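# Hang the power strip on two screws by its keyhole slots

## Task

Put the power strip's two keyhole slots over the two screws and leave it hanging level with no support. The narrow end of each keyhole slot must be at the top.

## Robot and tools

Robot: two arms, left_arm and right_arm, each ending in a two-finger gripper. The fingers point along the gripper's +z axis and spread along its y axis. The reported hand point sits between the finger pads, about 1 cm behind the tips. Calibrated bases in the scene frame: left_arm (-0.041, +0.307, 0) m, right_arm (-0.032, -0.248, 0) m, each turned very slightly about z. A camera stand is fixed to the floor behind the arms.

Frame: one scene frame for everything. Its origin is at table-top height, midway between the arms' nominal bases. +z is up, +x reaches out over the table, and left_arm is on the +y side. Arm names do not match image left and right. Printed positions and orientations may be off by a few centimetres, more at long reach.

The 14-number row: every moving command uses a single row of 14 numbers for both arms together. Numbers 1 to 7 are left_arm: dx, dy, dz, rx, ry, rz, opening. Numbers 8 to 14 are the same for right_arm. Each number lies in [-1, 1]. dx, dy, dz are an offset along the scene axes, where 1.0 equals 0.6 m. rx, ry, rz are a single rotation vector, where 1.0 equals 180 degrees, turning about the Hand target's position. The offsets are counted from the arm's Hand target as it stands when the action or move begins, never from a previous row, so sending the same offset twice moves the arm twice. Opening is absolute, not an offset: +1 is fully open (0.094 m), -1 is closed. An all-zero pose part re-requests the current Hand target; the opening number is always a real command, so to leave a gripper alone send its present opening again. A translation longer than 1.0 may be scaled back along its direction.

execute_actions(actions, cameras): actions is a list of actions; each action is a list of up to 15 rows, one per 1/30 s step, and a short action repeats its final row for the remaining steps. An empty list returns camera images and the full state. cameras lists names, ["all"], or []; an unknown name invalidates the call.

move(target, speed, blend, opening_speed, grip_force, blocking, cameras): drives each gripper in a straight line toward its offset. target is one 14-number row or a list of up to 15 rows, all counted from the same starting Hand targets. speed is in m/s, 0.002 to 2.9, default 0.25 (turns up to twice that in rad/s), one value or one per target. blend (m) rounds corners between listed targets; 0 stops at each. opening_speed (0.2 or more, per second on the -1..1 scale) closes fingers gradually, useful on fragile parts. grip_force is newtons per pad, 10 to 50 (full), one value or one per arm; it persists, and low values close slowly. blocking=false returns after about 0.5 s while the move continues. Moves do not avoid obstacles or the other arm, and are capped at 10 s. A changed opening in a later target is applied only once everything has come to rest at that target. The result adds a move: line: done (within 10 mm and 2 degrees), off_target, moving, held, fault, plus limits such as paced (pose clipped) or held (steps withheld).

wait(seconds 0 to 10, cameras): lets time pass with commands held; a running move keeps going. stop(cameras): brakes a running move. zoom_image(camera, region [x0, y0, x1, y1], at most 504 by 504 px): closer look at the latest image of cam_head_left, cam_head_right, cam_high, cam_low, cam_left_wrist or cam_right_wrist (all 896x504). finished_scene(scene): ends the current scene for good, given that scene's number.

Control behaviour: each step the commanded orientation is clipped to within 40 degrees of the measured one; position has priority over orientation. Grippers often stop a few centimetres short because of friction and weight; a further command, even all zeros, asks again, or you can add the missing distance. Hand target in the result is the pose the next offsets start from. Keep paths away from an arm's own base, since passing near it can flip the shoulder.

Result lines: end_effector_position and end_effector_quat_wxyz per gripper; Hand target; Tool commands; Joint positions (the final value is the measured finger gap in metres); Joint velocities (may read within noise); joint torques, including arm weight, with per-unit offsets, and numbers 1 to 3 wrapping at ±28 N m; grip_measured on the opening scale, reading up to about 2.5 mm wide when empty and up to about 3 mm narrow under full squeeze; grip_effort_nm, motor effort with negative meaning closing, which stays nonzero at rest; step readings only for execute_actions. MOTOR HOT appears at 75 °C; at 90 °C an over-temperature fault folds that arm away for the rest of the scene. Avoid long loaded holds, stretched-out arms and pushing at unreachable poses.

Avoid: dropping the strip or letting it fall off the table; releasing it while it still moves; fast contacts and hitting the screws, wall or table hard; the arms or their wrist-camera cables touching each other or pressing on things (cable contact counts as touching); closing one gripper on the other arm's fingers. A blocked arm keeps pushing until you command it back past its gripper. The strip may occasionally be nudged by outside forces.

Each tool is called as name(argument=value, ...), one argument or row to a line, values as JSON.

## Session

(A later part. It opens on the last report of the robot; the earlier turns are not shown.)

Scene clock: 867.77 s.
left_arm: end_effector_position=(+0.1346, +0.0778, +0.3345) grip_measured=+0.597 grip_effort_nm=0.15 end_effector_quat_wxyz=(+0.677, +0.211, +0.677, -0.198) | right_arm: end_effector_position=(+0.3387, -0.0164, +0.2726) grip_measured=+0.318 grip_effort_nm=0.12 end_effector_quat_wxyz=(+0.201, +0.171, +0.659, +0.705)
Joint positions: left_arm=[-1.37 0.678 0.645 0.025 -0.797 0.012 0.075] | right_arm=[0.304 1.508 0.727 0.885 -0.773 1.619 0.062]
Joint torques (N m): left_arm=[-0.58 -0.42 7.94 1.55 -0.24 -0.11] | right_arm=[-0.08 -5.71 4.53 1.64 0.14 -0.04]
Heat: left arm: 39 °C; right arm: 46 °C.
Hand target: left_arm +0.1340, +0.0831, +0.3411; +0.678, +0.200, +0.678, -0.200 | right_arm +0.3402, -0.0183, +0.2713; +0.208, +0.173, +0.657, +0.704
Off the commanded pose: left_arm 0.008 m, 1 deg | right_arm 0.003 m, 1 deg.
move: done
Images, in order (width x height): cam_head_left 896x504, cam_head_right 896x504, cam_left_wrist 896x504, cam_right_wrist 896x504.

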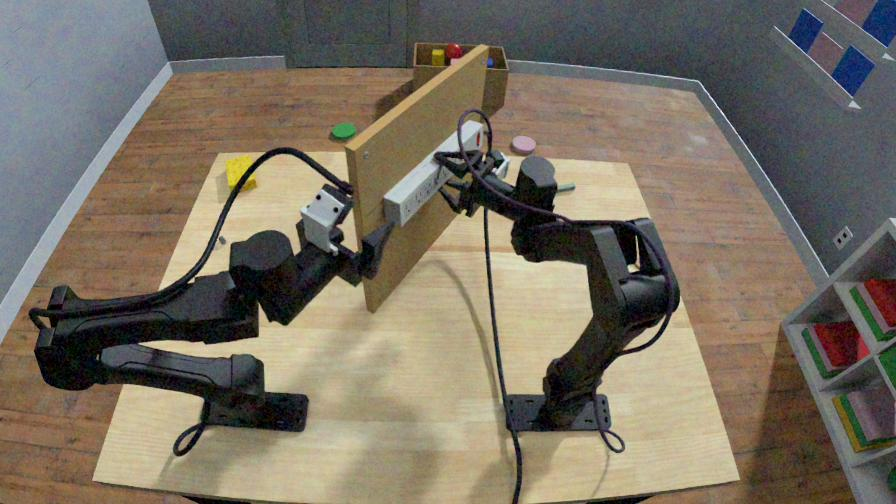

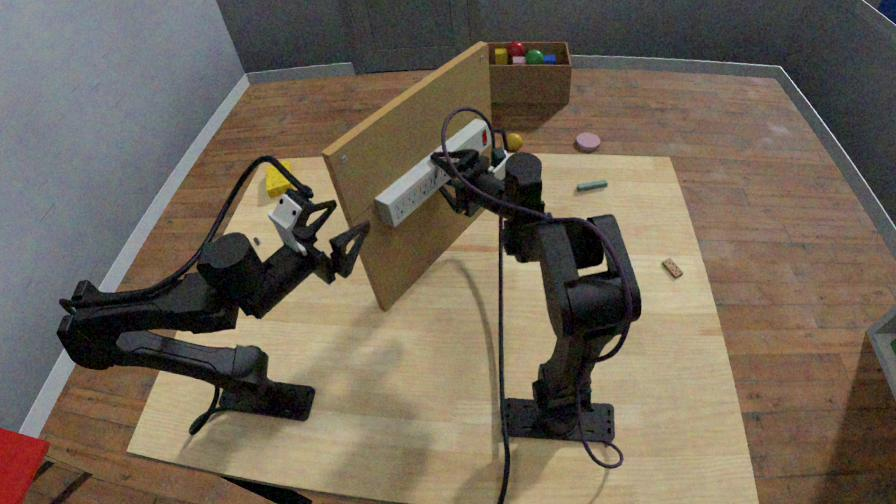

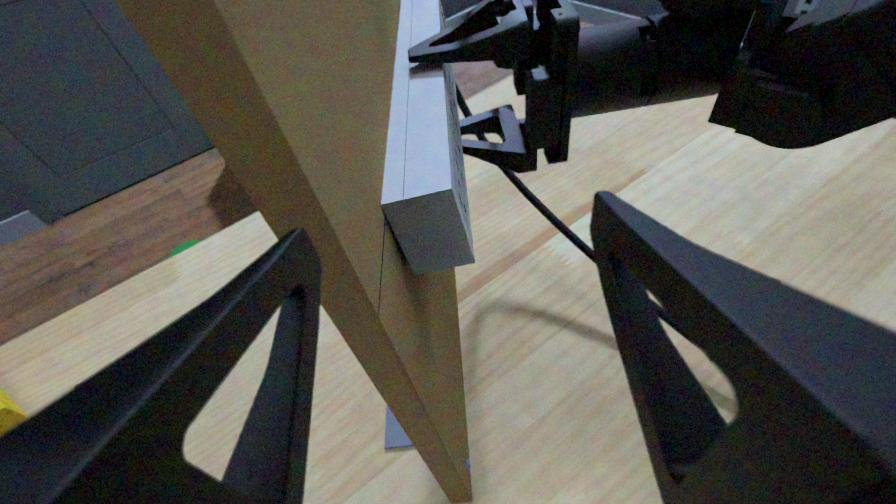

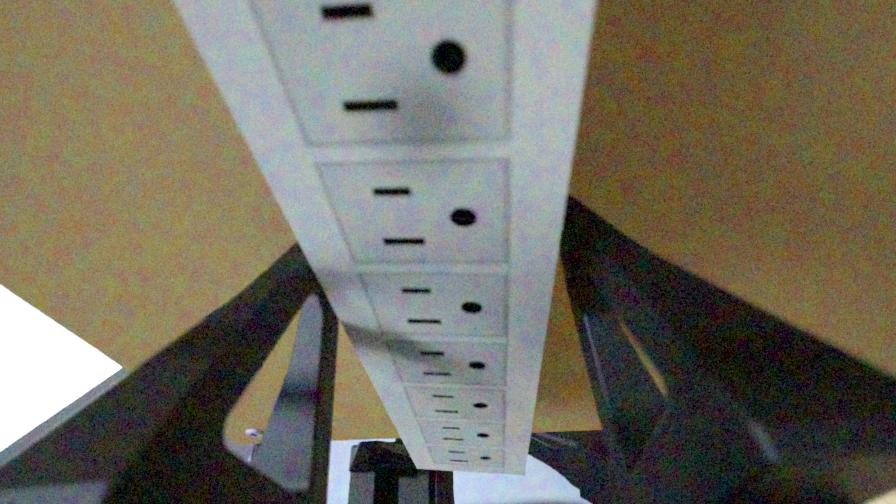

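move(
  target=[0, 0, 0, 0, 0, 0, 0.6, 0, 0, -0.005, 0, 0, 0, -0.1],
  speed=0.1,
  opening_speed=0.6,
)

move(
  target=[0.06, -0.22, -0.235, 0.4977, -0.1807, -0.3192, -0.3, 0, 0, 0, 0, 0, 0, -0.1],
  speed=0.2,
  cameras=["cam_left_wrist", "cam_head_left"],
)

Scene clock: 895.20 s.
left_arm: end_effector_position=(+0.1346, +0.0778, +0.3345) grip_measured=+0.597 grip_effort_nm=0.15 end_effector_quat_wxyz=(+0.677, +0.211, +0.677, -0.198) | right_arm: end_effector_position=(+0.3388, -0.0167, +0.2724) grip_measured=+0.116 grip_effort_nm=-1.02 end_effector_quat_wxyz=(+0.200, +0.173, +0.658, +0.705)
Joint positions: left_arm=[-1.37 0.678 0.645 0.025 -0.797 0.012 0.075] | right_arm=[0.304 1.508 0.724 0.888 -0.77 1.624 0.052]
Joint torques (N m): left_arm=[-0.58 -0.47 7.97 1.54 -0.24 -0.1] | right_arm=[-0.17 -5.15 4.15 1.73 0.11 -0.11]
Heat: left arm: 39 °C; right arm: 43 °C.
Hand target: left_arm +0.1340, +0.0831, +0.3411; +0.678, +0.200, +0.678, -0.200 | right_arm +0.3402, -0.0183, +0.2683; +0.208, +0.173, +0.657, +0.704
Off the commanded pose: left_arm 0.008 m, 1 deg | right_arm 0.005 m, 1 deg.
move: done

Scene clock: 900.77 s.
left_arm: end_effector_position=(+0.1716, -0.0468, +0.2022) grip_measured=-0.297 grip_effort_nm=-0.15 end_effector_quat_wxyz=(+0.341, +0.894, +0.274, +0.098) | right_arm: end_effector_position=(+0.3388, -0.0167, +0.2724) grip_measured=+0.116 grip_effort_nm=-1.03 end_effector_quat_wxyz=(+0.200, +0.173, +0.658, +0.705)
Joint positions: left_arm=[-1.034 1.473 1.266 -0.638 -0.036 1.513 0.033] | right_arm=[0.304 1.508 0.724 0.888 -0.77 1.624 0.052]
Joint torques (N m): left_arm=[-0.51 -3.88 8.8 1.18 -0.03 0.11] | right_arm=[-0.17 -5.23 4.19 1.71 0.11 -0.1]
Heat: left arm: 39 °C; right arm: 43 °C.
Hand target: left_arm +0.1700, -0.0489, +0.1999; +0.328, +0.901, +0.266, +0.097 | right_arm +0.3402, -0.0183, +0.2683; +0.208, +0.173, +0.657, +0.704
Off the commanded pose: left_arm 0.003 m, 2 deg | right_arm 0.005 m, 1 deg.
move: done
Images, in order (width x height): cam_head_left 896x504, cam_left_wrist 896x504.

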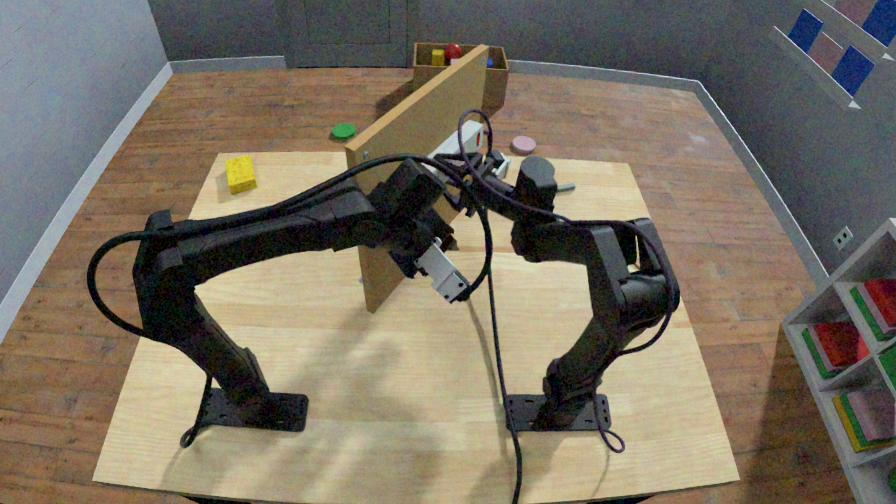

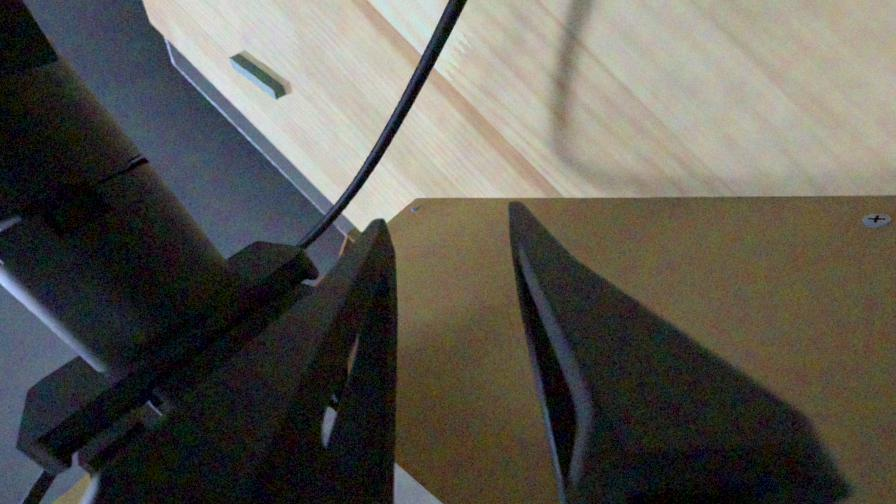

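move(
  target=[
    [-0.06, 0.22, 0.2353, -0.4977, 0.1807, 0.3192, -0.3, 0, 0, 0, 0, 0, 0, -0.1],
    [-0.06, 0.22, 0.2353, -0.4977, 0.1807, 0.3192, -0.3, 0, 0, 0, 0, 0, 0, 0.318],
  ],
  speed=0.2,
  opening_speed=0.6,
  cameras=["cam_head_right"],
)

Scene clock: 939.20 s.
left_arm: end_effector_position=(+0.1339, +0.0798, +0.3426) grip_measured=-0.297 grip_effort_nm=-0.14 end_effector_quat_wxyz=(+0.677, +0.210, +0.677, -0.199) | right_arm: end_effector_position=(+0.3381, -0.0170, +0.2704) grip_measured=+0.316 grip_effort_nm=0.12 end_effector_quat_wxyz=(+0.199, +0.174, +0.658, +0.705)
Joint positions: left_arm=[-1.371 0.675 0.676 -0.006 -0.797 0.011 0.033] | right_arm=[0.304 1.508 0.718 0.891 -0.77 1.624 0.062]
Joint torques (N m): left_arm=[-0.53 -0.17 5.81 1.84 -0.24 -0.11] | right_arm=[-0.16 -5.12 4.55 1.69 0.1 -0.09]
Heat: left arm: 38 °C; right arm: 41 °C.
Hand target: left_arm +0.1340, +0.0831, +0.3412; +0.678, +0.201, +0.678, -0.200 | right_arm +0.3402, -0.0183, +0.2682; +0.208, +0.173, +0.657, +0.704
Off the commanded pose: left_arm 0.004 m, 1 deg | right_arm 0.003 m, 1 deg.
move: done
Images, in order (width x height): cam_head_right 896x504.

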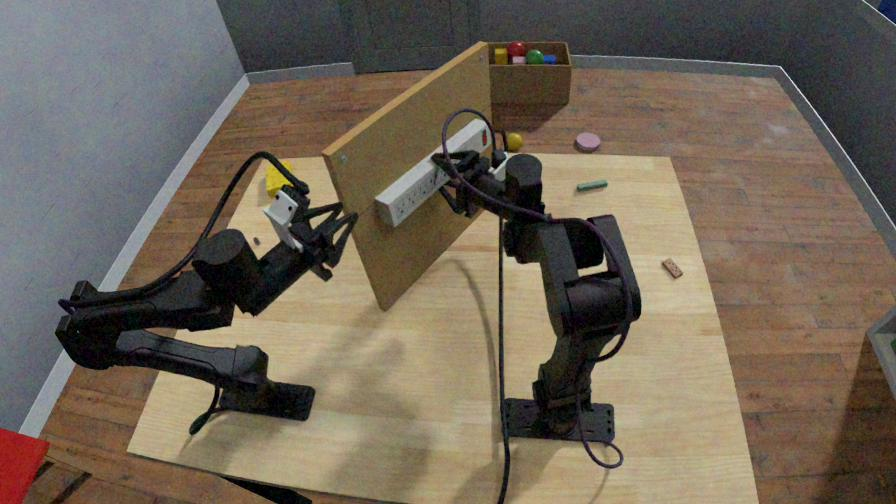

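zoom_image(
  camera="cam_head_right",
  region=[330, 90, 510, 240],
)

Scaled by 2.800 from the camera's 896x504 image, which has a finer 1280x720 frame.

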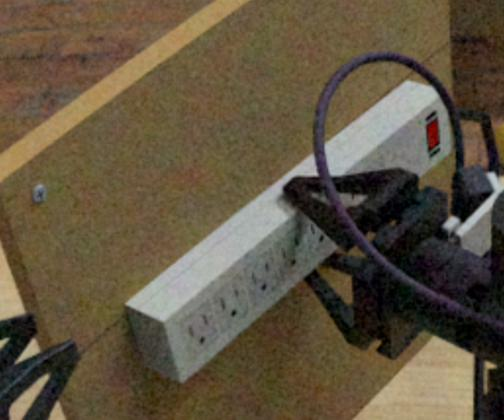

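move(
  target=[
    [0, 0, 0, 0, 0, 0, -0.3, 0, 0, -0.0367, 0, 0, 0, 0.318],
    [0, 0, 0, 0, 0, 0, -0.3, 0, 0, 0.005, 0, 0, 0, 0.6],
  ],
  speed=0.05,
  opening_speed=0.6,
  cameras=["cam_head_right"],
)

zoom_image(
  camera="cam_head_right",
  region=[330, 90, 510, 240],
)

Scene clock: 947.47 s.
left_arm: end_effector_position=(+0.1339, +0.0798, +0.3426) grip_measured=-0.297 grip_effort_nm=-0.15 end_effector_quat_wxyz=(+0.677, +0.210, +0.677, -0.199) | right_arm: end_effector_position=(+0.3387, -0.0170, +0.2606) grip_measured=+0.598 grip_effort_nm=0.11 end_effector_quat_wxyz=(+0.197, +0.178, +0.660, +0.703)
Joint positions: left_arm=[-1.371 0.675 0.676 -0.006 -0.797 0.011 0.033] | right_arm=[0.304 1.528 0.7 0.918 -0.768 1.624 0.075]
Joint torques (N m): left_arm=[-0.53 -0.17 5.81 1.85 -0.23 -0.12] | right_arm=[-0.2 -7.36 6.24 1.35 0.09 -0.07]
Heat: left arm: 38 °C; right arm: 40 °C.
Hand target: left_arm +0.1340, +0.0831, +0.3412; +0.678, +0.201, +0.678, -0.200 | right_arm +0.3401, -0.0183, +0.2713; +0.208, +0.173, +0.657, +0.704
Off the commanded pose: left_arm 0.004 m, 1 deg | right_arm 0.011 m, 1 deg.
move: off_target (right_arm)
Images, in order (width x height): cam_head_right 896x504.

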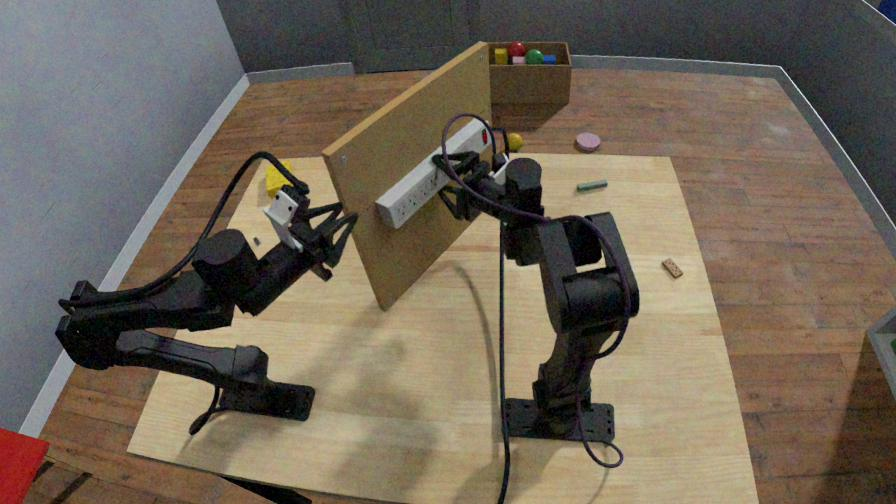

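Scaled by 2.800 from the camera's 896x504 image, which has a finer 1280x720 frame.

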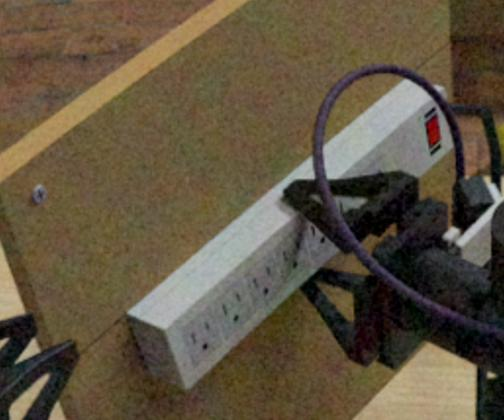

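move(
  target=[
    [0, 0, 0, 0, 0, 0, -0.3, 0, 0, 0.02, 0, 0, 0, 0.92],
  ],
  speed=0.05,
  opening_speed=0.6,
  cameras=["cam_head_right"],
)

zoom_image(
  camera="cam_head_right",
  region=[330, 90, 510, 240],
)

Scene clock: 950.53 s.
left_arm: end_effector_position=(+0.1339, +0.0798, +0.3426) grip_measured=-0.297 grip_effort_nm=-0.14 end_effector_quat_wxyz=(+0.677, +0.210, +0.677, -0.199) | right_arm: end_effector_position=(+0.3398, -0.0167, +0.2603) grip_measured=+0.918 grip_effort_nm=0.12 end_effector_quat_wxyz=(+0.186, +0.190, +0.667, +0.696)
Joint positions: left_arm=[-1.371 0.675 0.676 -0.006 -0.797 0.011 0.033] | right_arm=[0.304 1.512 0.72 0.844 -0.768 1.624 0.09]
Joint torques (N m): left_arm=[-0.54 -0.16 5.81 1.84 -0.24 -0.11] | right_arm=[-0.12 -8.47 6.89 1.48 0.07 -0.08]
Heat: left arm: 38 °C; right arm: 40 °C.
Hand target: left_arm +0.1340, +0.0831, +0.3412; +0.678, +0.201, +0.678, -0.200 | right_arm +0.3401, -0.0183, +0.2834; +0.208, +0.172, +0.657, +0.704
Off the commanded pose: left_arm 0.004 m, 1 deg | right_arm 0.023 m, 4 deg.
move: off_target (right_arm)
Images, in order (width x height): cam_head_right 896x504.

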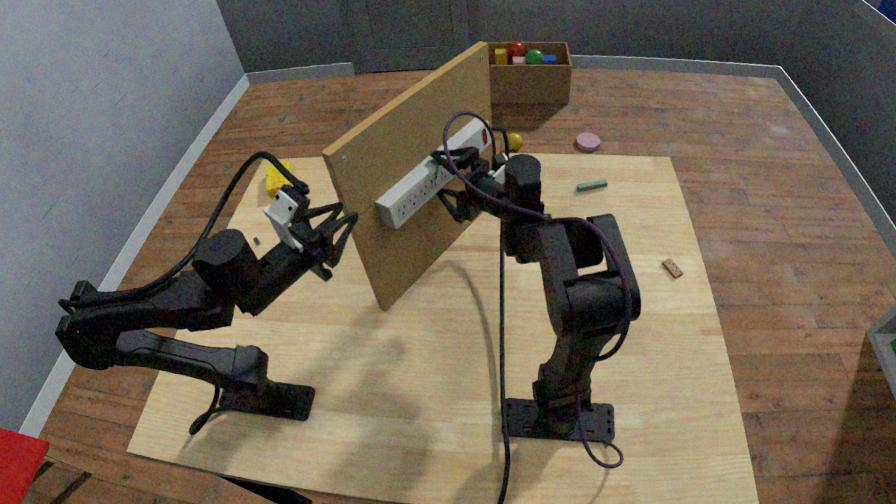

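Scaled by 2.800 from the camera's 896x504 image, which has a finer 1280x720 frame.

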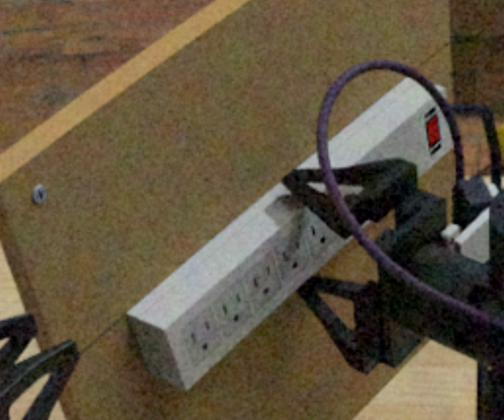

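move(
  target=[
    [0, 0, 0, 0, 0, 0, -0.3, -0.0908, -0.1398, -0.0167, 0, 0, 0, 0.92],
  ],
  speed=0.08,
  cameras=["cam_head_right"],
)

zoom_image(
  camera="cam_head_right",
  region=[330, 90, 510, 240],
)

Scene clock: 955.33 s.
left_arm: end_effector_position=(+0.1339, +0.0798, +0.3426) grip_measured=-0.297 grip_effort_nm=-0.14 end_effector_quat_wxyz=(+0.677, +0.210, +0.677, -0.199) | right_arm: end_effector_position=(+0.2915, -0.1017, +0.2645) grip_measured=+0.918 grip_effort_nm=0.12 end_effector_quat_wxyz=(+0.194, +0.191, +0.660, +0.700)
Joint positions: left_arm=[-1.371 0.675 0.676 -0.006 -0.797 0.011 0.033] | right_arm=[0.005 1.26 0.508 0.865 -1.05 1.68 0.09]
Joint torques (N m): left_arm=[-0.5 -0.17 5.81 1.85 -0.24 -0.11] | right_arm=[-0.29 -5.57 4.52 1.6 -0.07 -0.07]
Heat: left arm: 38 °C; right arm: 40 °C.
Hand target: left_arm +0.1340, +0.0831, +0.3412; +0.678, +0.201, +0.678, -0.200 | right_arm +0.2857, -0.1021, +0.2733; +0.208, +0.173, +0.657, +0.704
Off the commanded pose: left_arm 0.004 m, 1 deg | right_arm 0.011 m, 3 deg.
move: off_target (right_arm)
Images, in order (width x height): cam_head_right 896x504.

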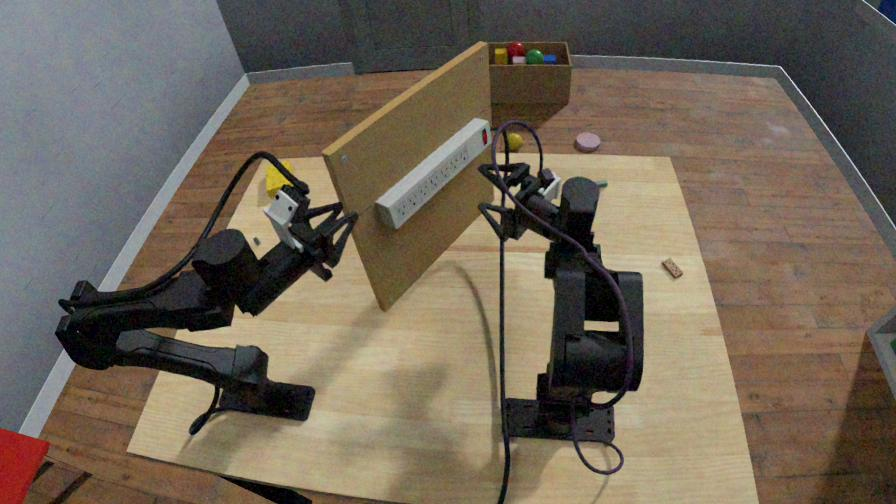

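Scaled by 2.800 from the camera's 896x504 image, which has a finer 1280x720 frame.

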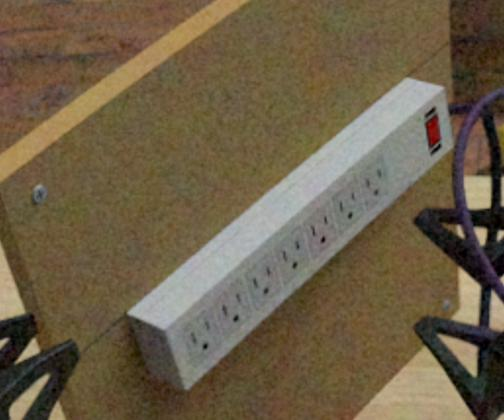

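zoom_image(
  camera="cam_head_right",
  region=[440, 95, 500, 145],
)

zoom_image(
  camera="cam_head_right",
  region=[350, 180, 410, 230],
)

Scaled by 8.400 from the camera's 896x504 image, which has a finer 1280x720 frame.

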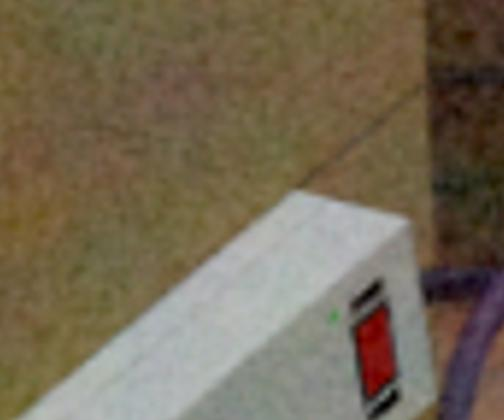

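Scaled by 8.400 from the camera's 896x504 image, which has a finer 1280x720 frame.

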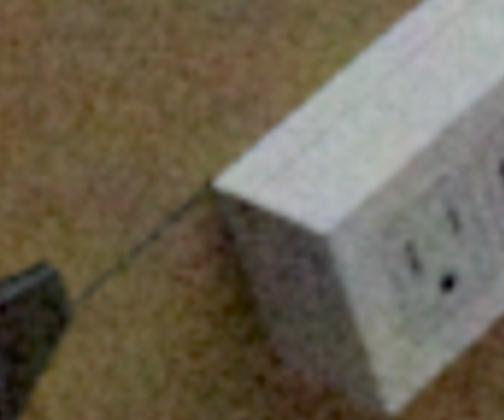

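move(
  target=[
    [0, 0, 0, 0, 0, 0, -0.3, -0.0333, -0.1, 0.0167, 0, 0, -0.08, 0.92],
    [0, 0, 0, 0, 0, 0, -0.3, 0.0572, -0.2965, 0.0833, 0, 0, -0.222, 0.92],
  ],
  speed=0.12,
  blend=0.02,
  cameras=["cam_head_right"],
)

zoom_image(
  camera="cam_head_right",
  region=[440, 95, 560, 215],
)

Scene clock: 969.80 s.
left_arm: end_effector_position=(+0.1339, +0.0798, +0.3426) grip_measured=-0.297 grip_effort_nm=-0.15 end_effector_quat_wxyz=(+0.677, +0.210, +0.677, -0.199) | right_arm: end_effector_position=(+0.3177, -0.2759, +0.3111) grip_measured=+0.918 grip_effort_nm=0.12 end_effector_quat_wxyz=(+0.418, +0.396, +0.560, +0.596)
Joint positions: left_arm=[-1.371 0.675 0.676 -0.006 -0.797 0.011 0.033] | right_arm=[-0.422 1.027 0.587 0.525 -0.804 1.636 0.09]
Joint torques (N m): left_arm=[-0.51 -0.16 5.81 1.85 -0.24 -0.1] | right_arm=[-0.31 -2.15 7.66 1.51 0.1 -0.14]
Heat: left arm: 38 °C; right arm: 39 °C.
Hand target: left_arm +0.1340, +0.0831, +0.3412; +0.678, +0.201, +0.678, -0.200 | right_arm +0.3200, -0.2801, +0.3233; +0.436, +0.387, +0.558, +0.591
Off the commanded pose: left_arm 0.004 m, 1 deg | right_arm 0.013 m, 2 deg.
move: off_target (right_arm)
Images, in order (width x height): cam_head_right 896x504.

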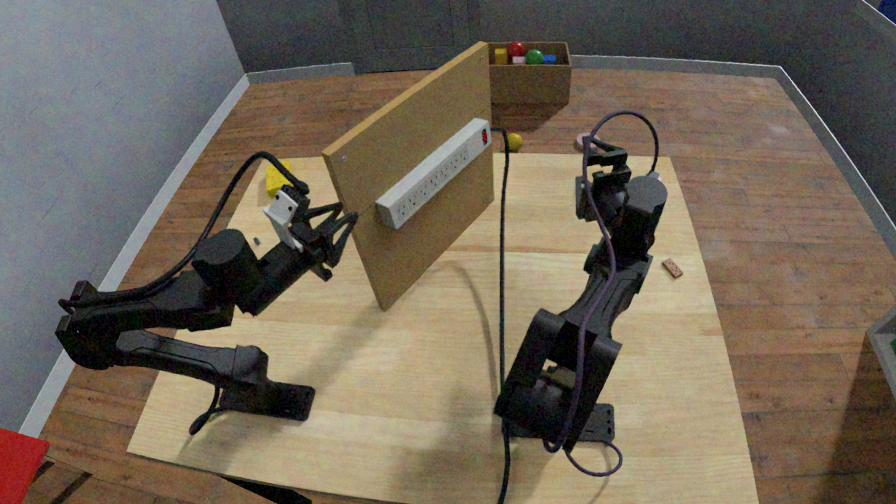

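Scaled by 4.200 from the camera's 896x504 image, which has a finer 1280x720 frame.

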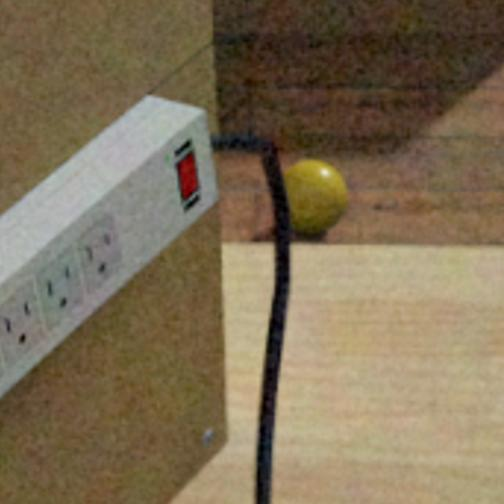

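zoom_image(
  camera="cam_head_right",
  region=[465, 360, 565, 460],
)

Scaled by 5.040 from the camera's 896x504 image, which has a finer 1280x720 frame.

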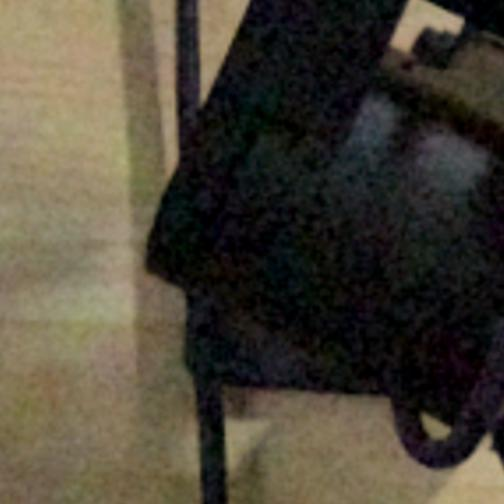

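wait(
  seconds=0.5,
  cameras=["cam_high"],
)

Scene clock: 977.60 s.
left_arm: end_effector_position=(+0.1339, +0.0798, +0.3426) grip_measured=-0.297 grip_effort_nm=-0.14 end_effector_quat_wxyz=(+0.677, +0.210, +0.677, -0.199) | right_arm: end_effector_position=(+0.3178, -0.2760, +0.3110) grip_measured=+0.918 grip_effort_nm=0.12 end_effector_quat_wxyz=(+0.418, +0.396, +0.560, +0.596)
Joint positions: left_arm=[-1.371 0.675 0.676 -0.006 -0.797 0.011 0.033] | right_arm=[-0.422 1.027 0.587 0.525 -0.803 1.636 0.09]
Joint torques (N m): left_arm=[-0.54 -0.17 5.81 1.85 -0.23 -0.11] | right_arm=[-0.39 -2.11 7.73 1.49 0.12 -0.15]
Heat: left arm: 38 °C; right arm: 39 °C.
Hand target: left_arm +0.1340, +0.0831, +0.3412; +0.678, +0.201, +0.678, -0.200 | right_arm +0.3200, -0.2801, +0.3233; +0.436, +0.387, +0.558, +0.591
Tool commands: left_gripper/opening=-0.3 right_gripper/opening=+0.92
Off the commanded pose: left_arm 0.004 m, 1 deg | right_arm 0.013 m, 2 deg.
wait: 0.50 s; at rest from the start
Images, in order (width x height): cam_high 896x504.

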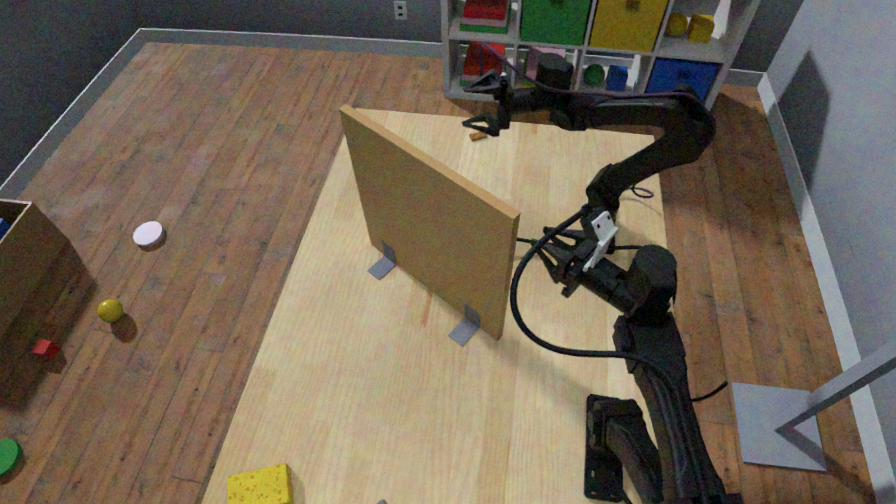

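zoom_image(
  camera="cam_high",
  region=[560, 160, 670, 260],
)

Scaled by 4.582 from the camera's 896x504 image, which has a finer 1280x720 frame.

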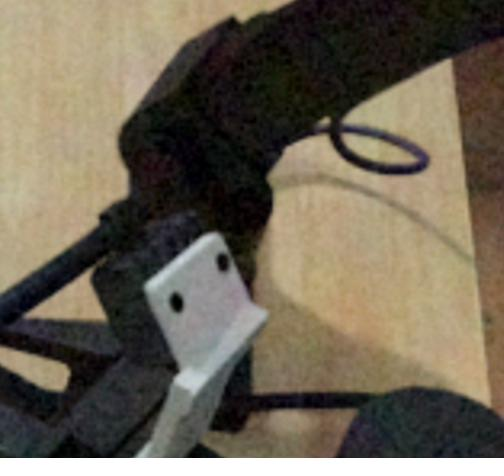

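wait(
  seconds=0.2,
  cameras=["cam_head_left"],
)

zoom_image(
  camera="cam_head_left",
  region=[340, 90, 520, 240],
)

Scene clock: 981.97 s.
left_arm: end_effector_position=(+0.1339, +0.0798, +0.3426) grip_measured=-0.297 grip_effort_nm=-0.15 end_effector_quat_wxyz=(+0.677, +0.210, +0.677, -0.199) | right_arm: end_effector_position=(+0.3178, -0.2760, +0.3110) grip_measured=+0.918 grip_effort_nm=0.12 end_effector_quat_wxyz=(+0.418, +0.396, +0.560, +0.596)
Joint positions: left_arm=[-1.371 0.675 0.676 -0.006 -0.797 0.011 0.033] | right_arm=[-0.422 1.027 0.587 0.525 -0.803 1.636 0.09]
Joint torques (N m): left_arm=[-0.5 -0.18 5.81 1.85 -0.23 -0.11] | right_arm=[-0.29 -2.09 7.65 1.5 0.12 -0.14]
Heat: left arm: 38 °C; right arm: 39 °C.
Hand target: left_arm +0.1340, +0.0831, +0.3412; +0.678, +0.201, +0.678, -0.200 | right_arm +0.3200, -0.2801, +0.3233; +0.436, +0.387, +0.558, +0.591
Tool commands: left_gripper/opening=-0.3 right_gripper/opening=+0.92
Off the commanded pose: left_arm 0.004 m, 1 deg | right_arm 0.013 m, 2 deg.
wait: 0.20 s; at rest from the start
Images, in order (width x height): cam_head_left 896x504.

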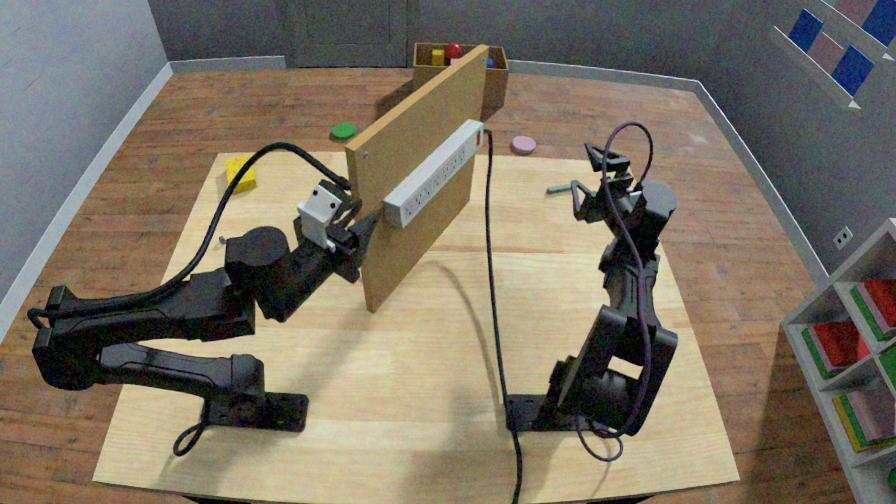

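Scaled by 2.800 from the camera's 896x504 image, which has a finer 1280x720 frame.

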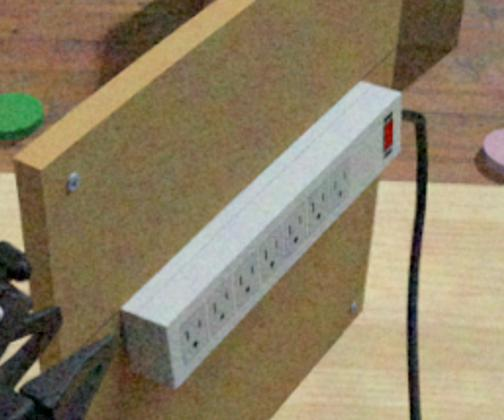

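zoom_image(
  camera="cam_head_left",
  region=[470, 360, 560, 450],
)

Scaled by 5.600 from the camera's 896x504 image, which has a finer 1280x720 frame.

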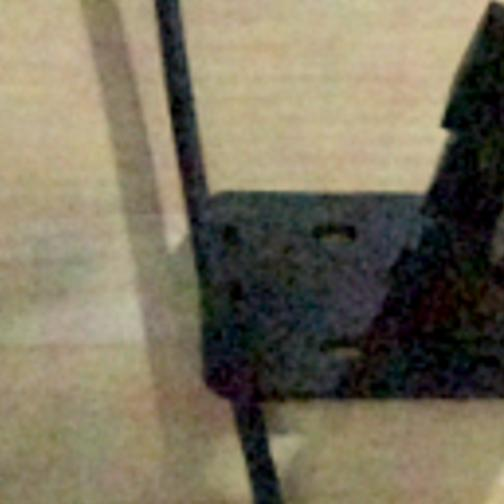

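finished_scene(
  scene=2,
)

The scene is finished: the task was done.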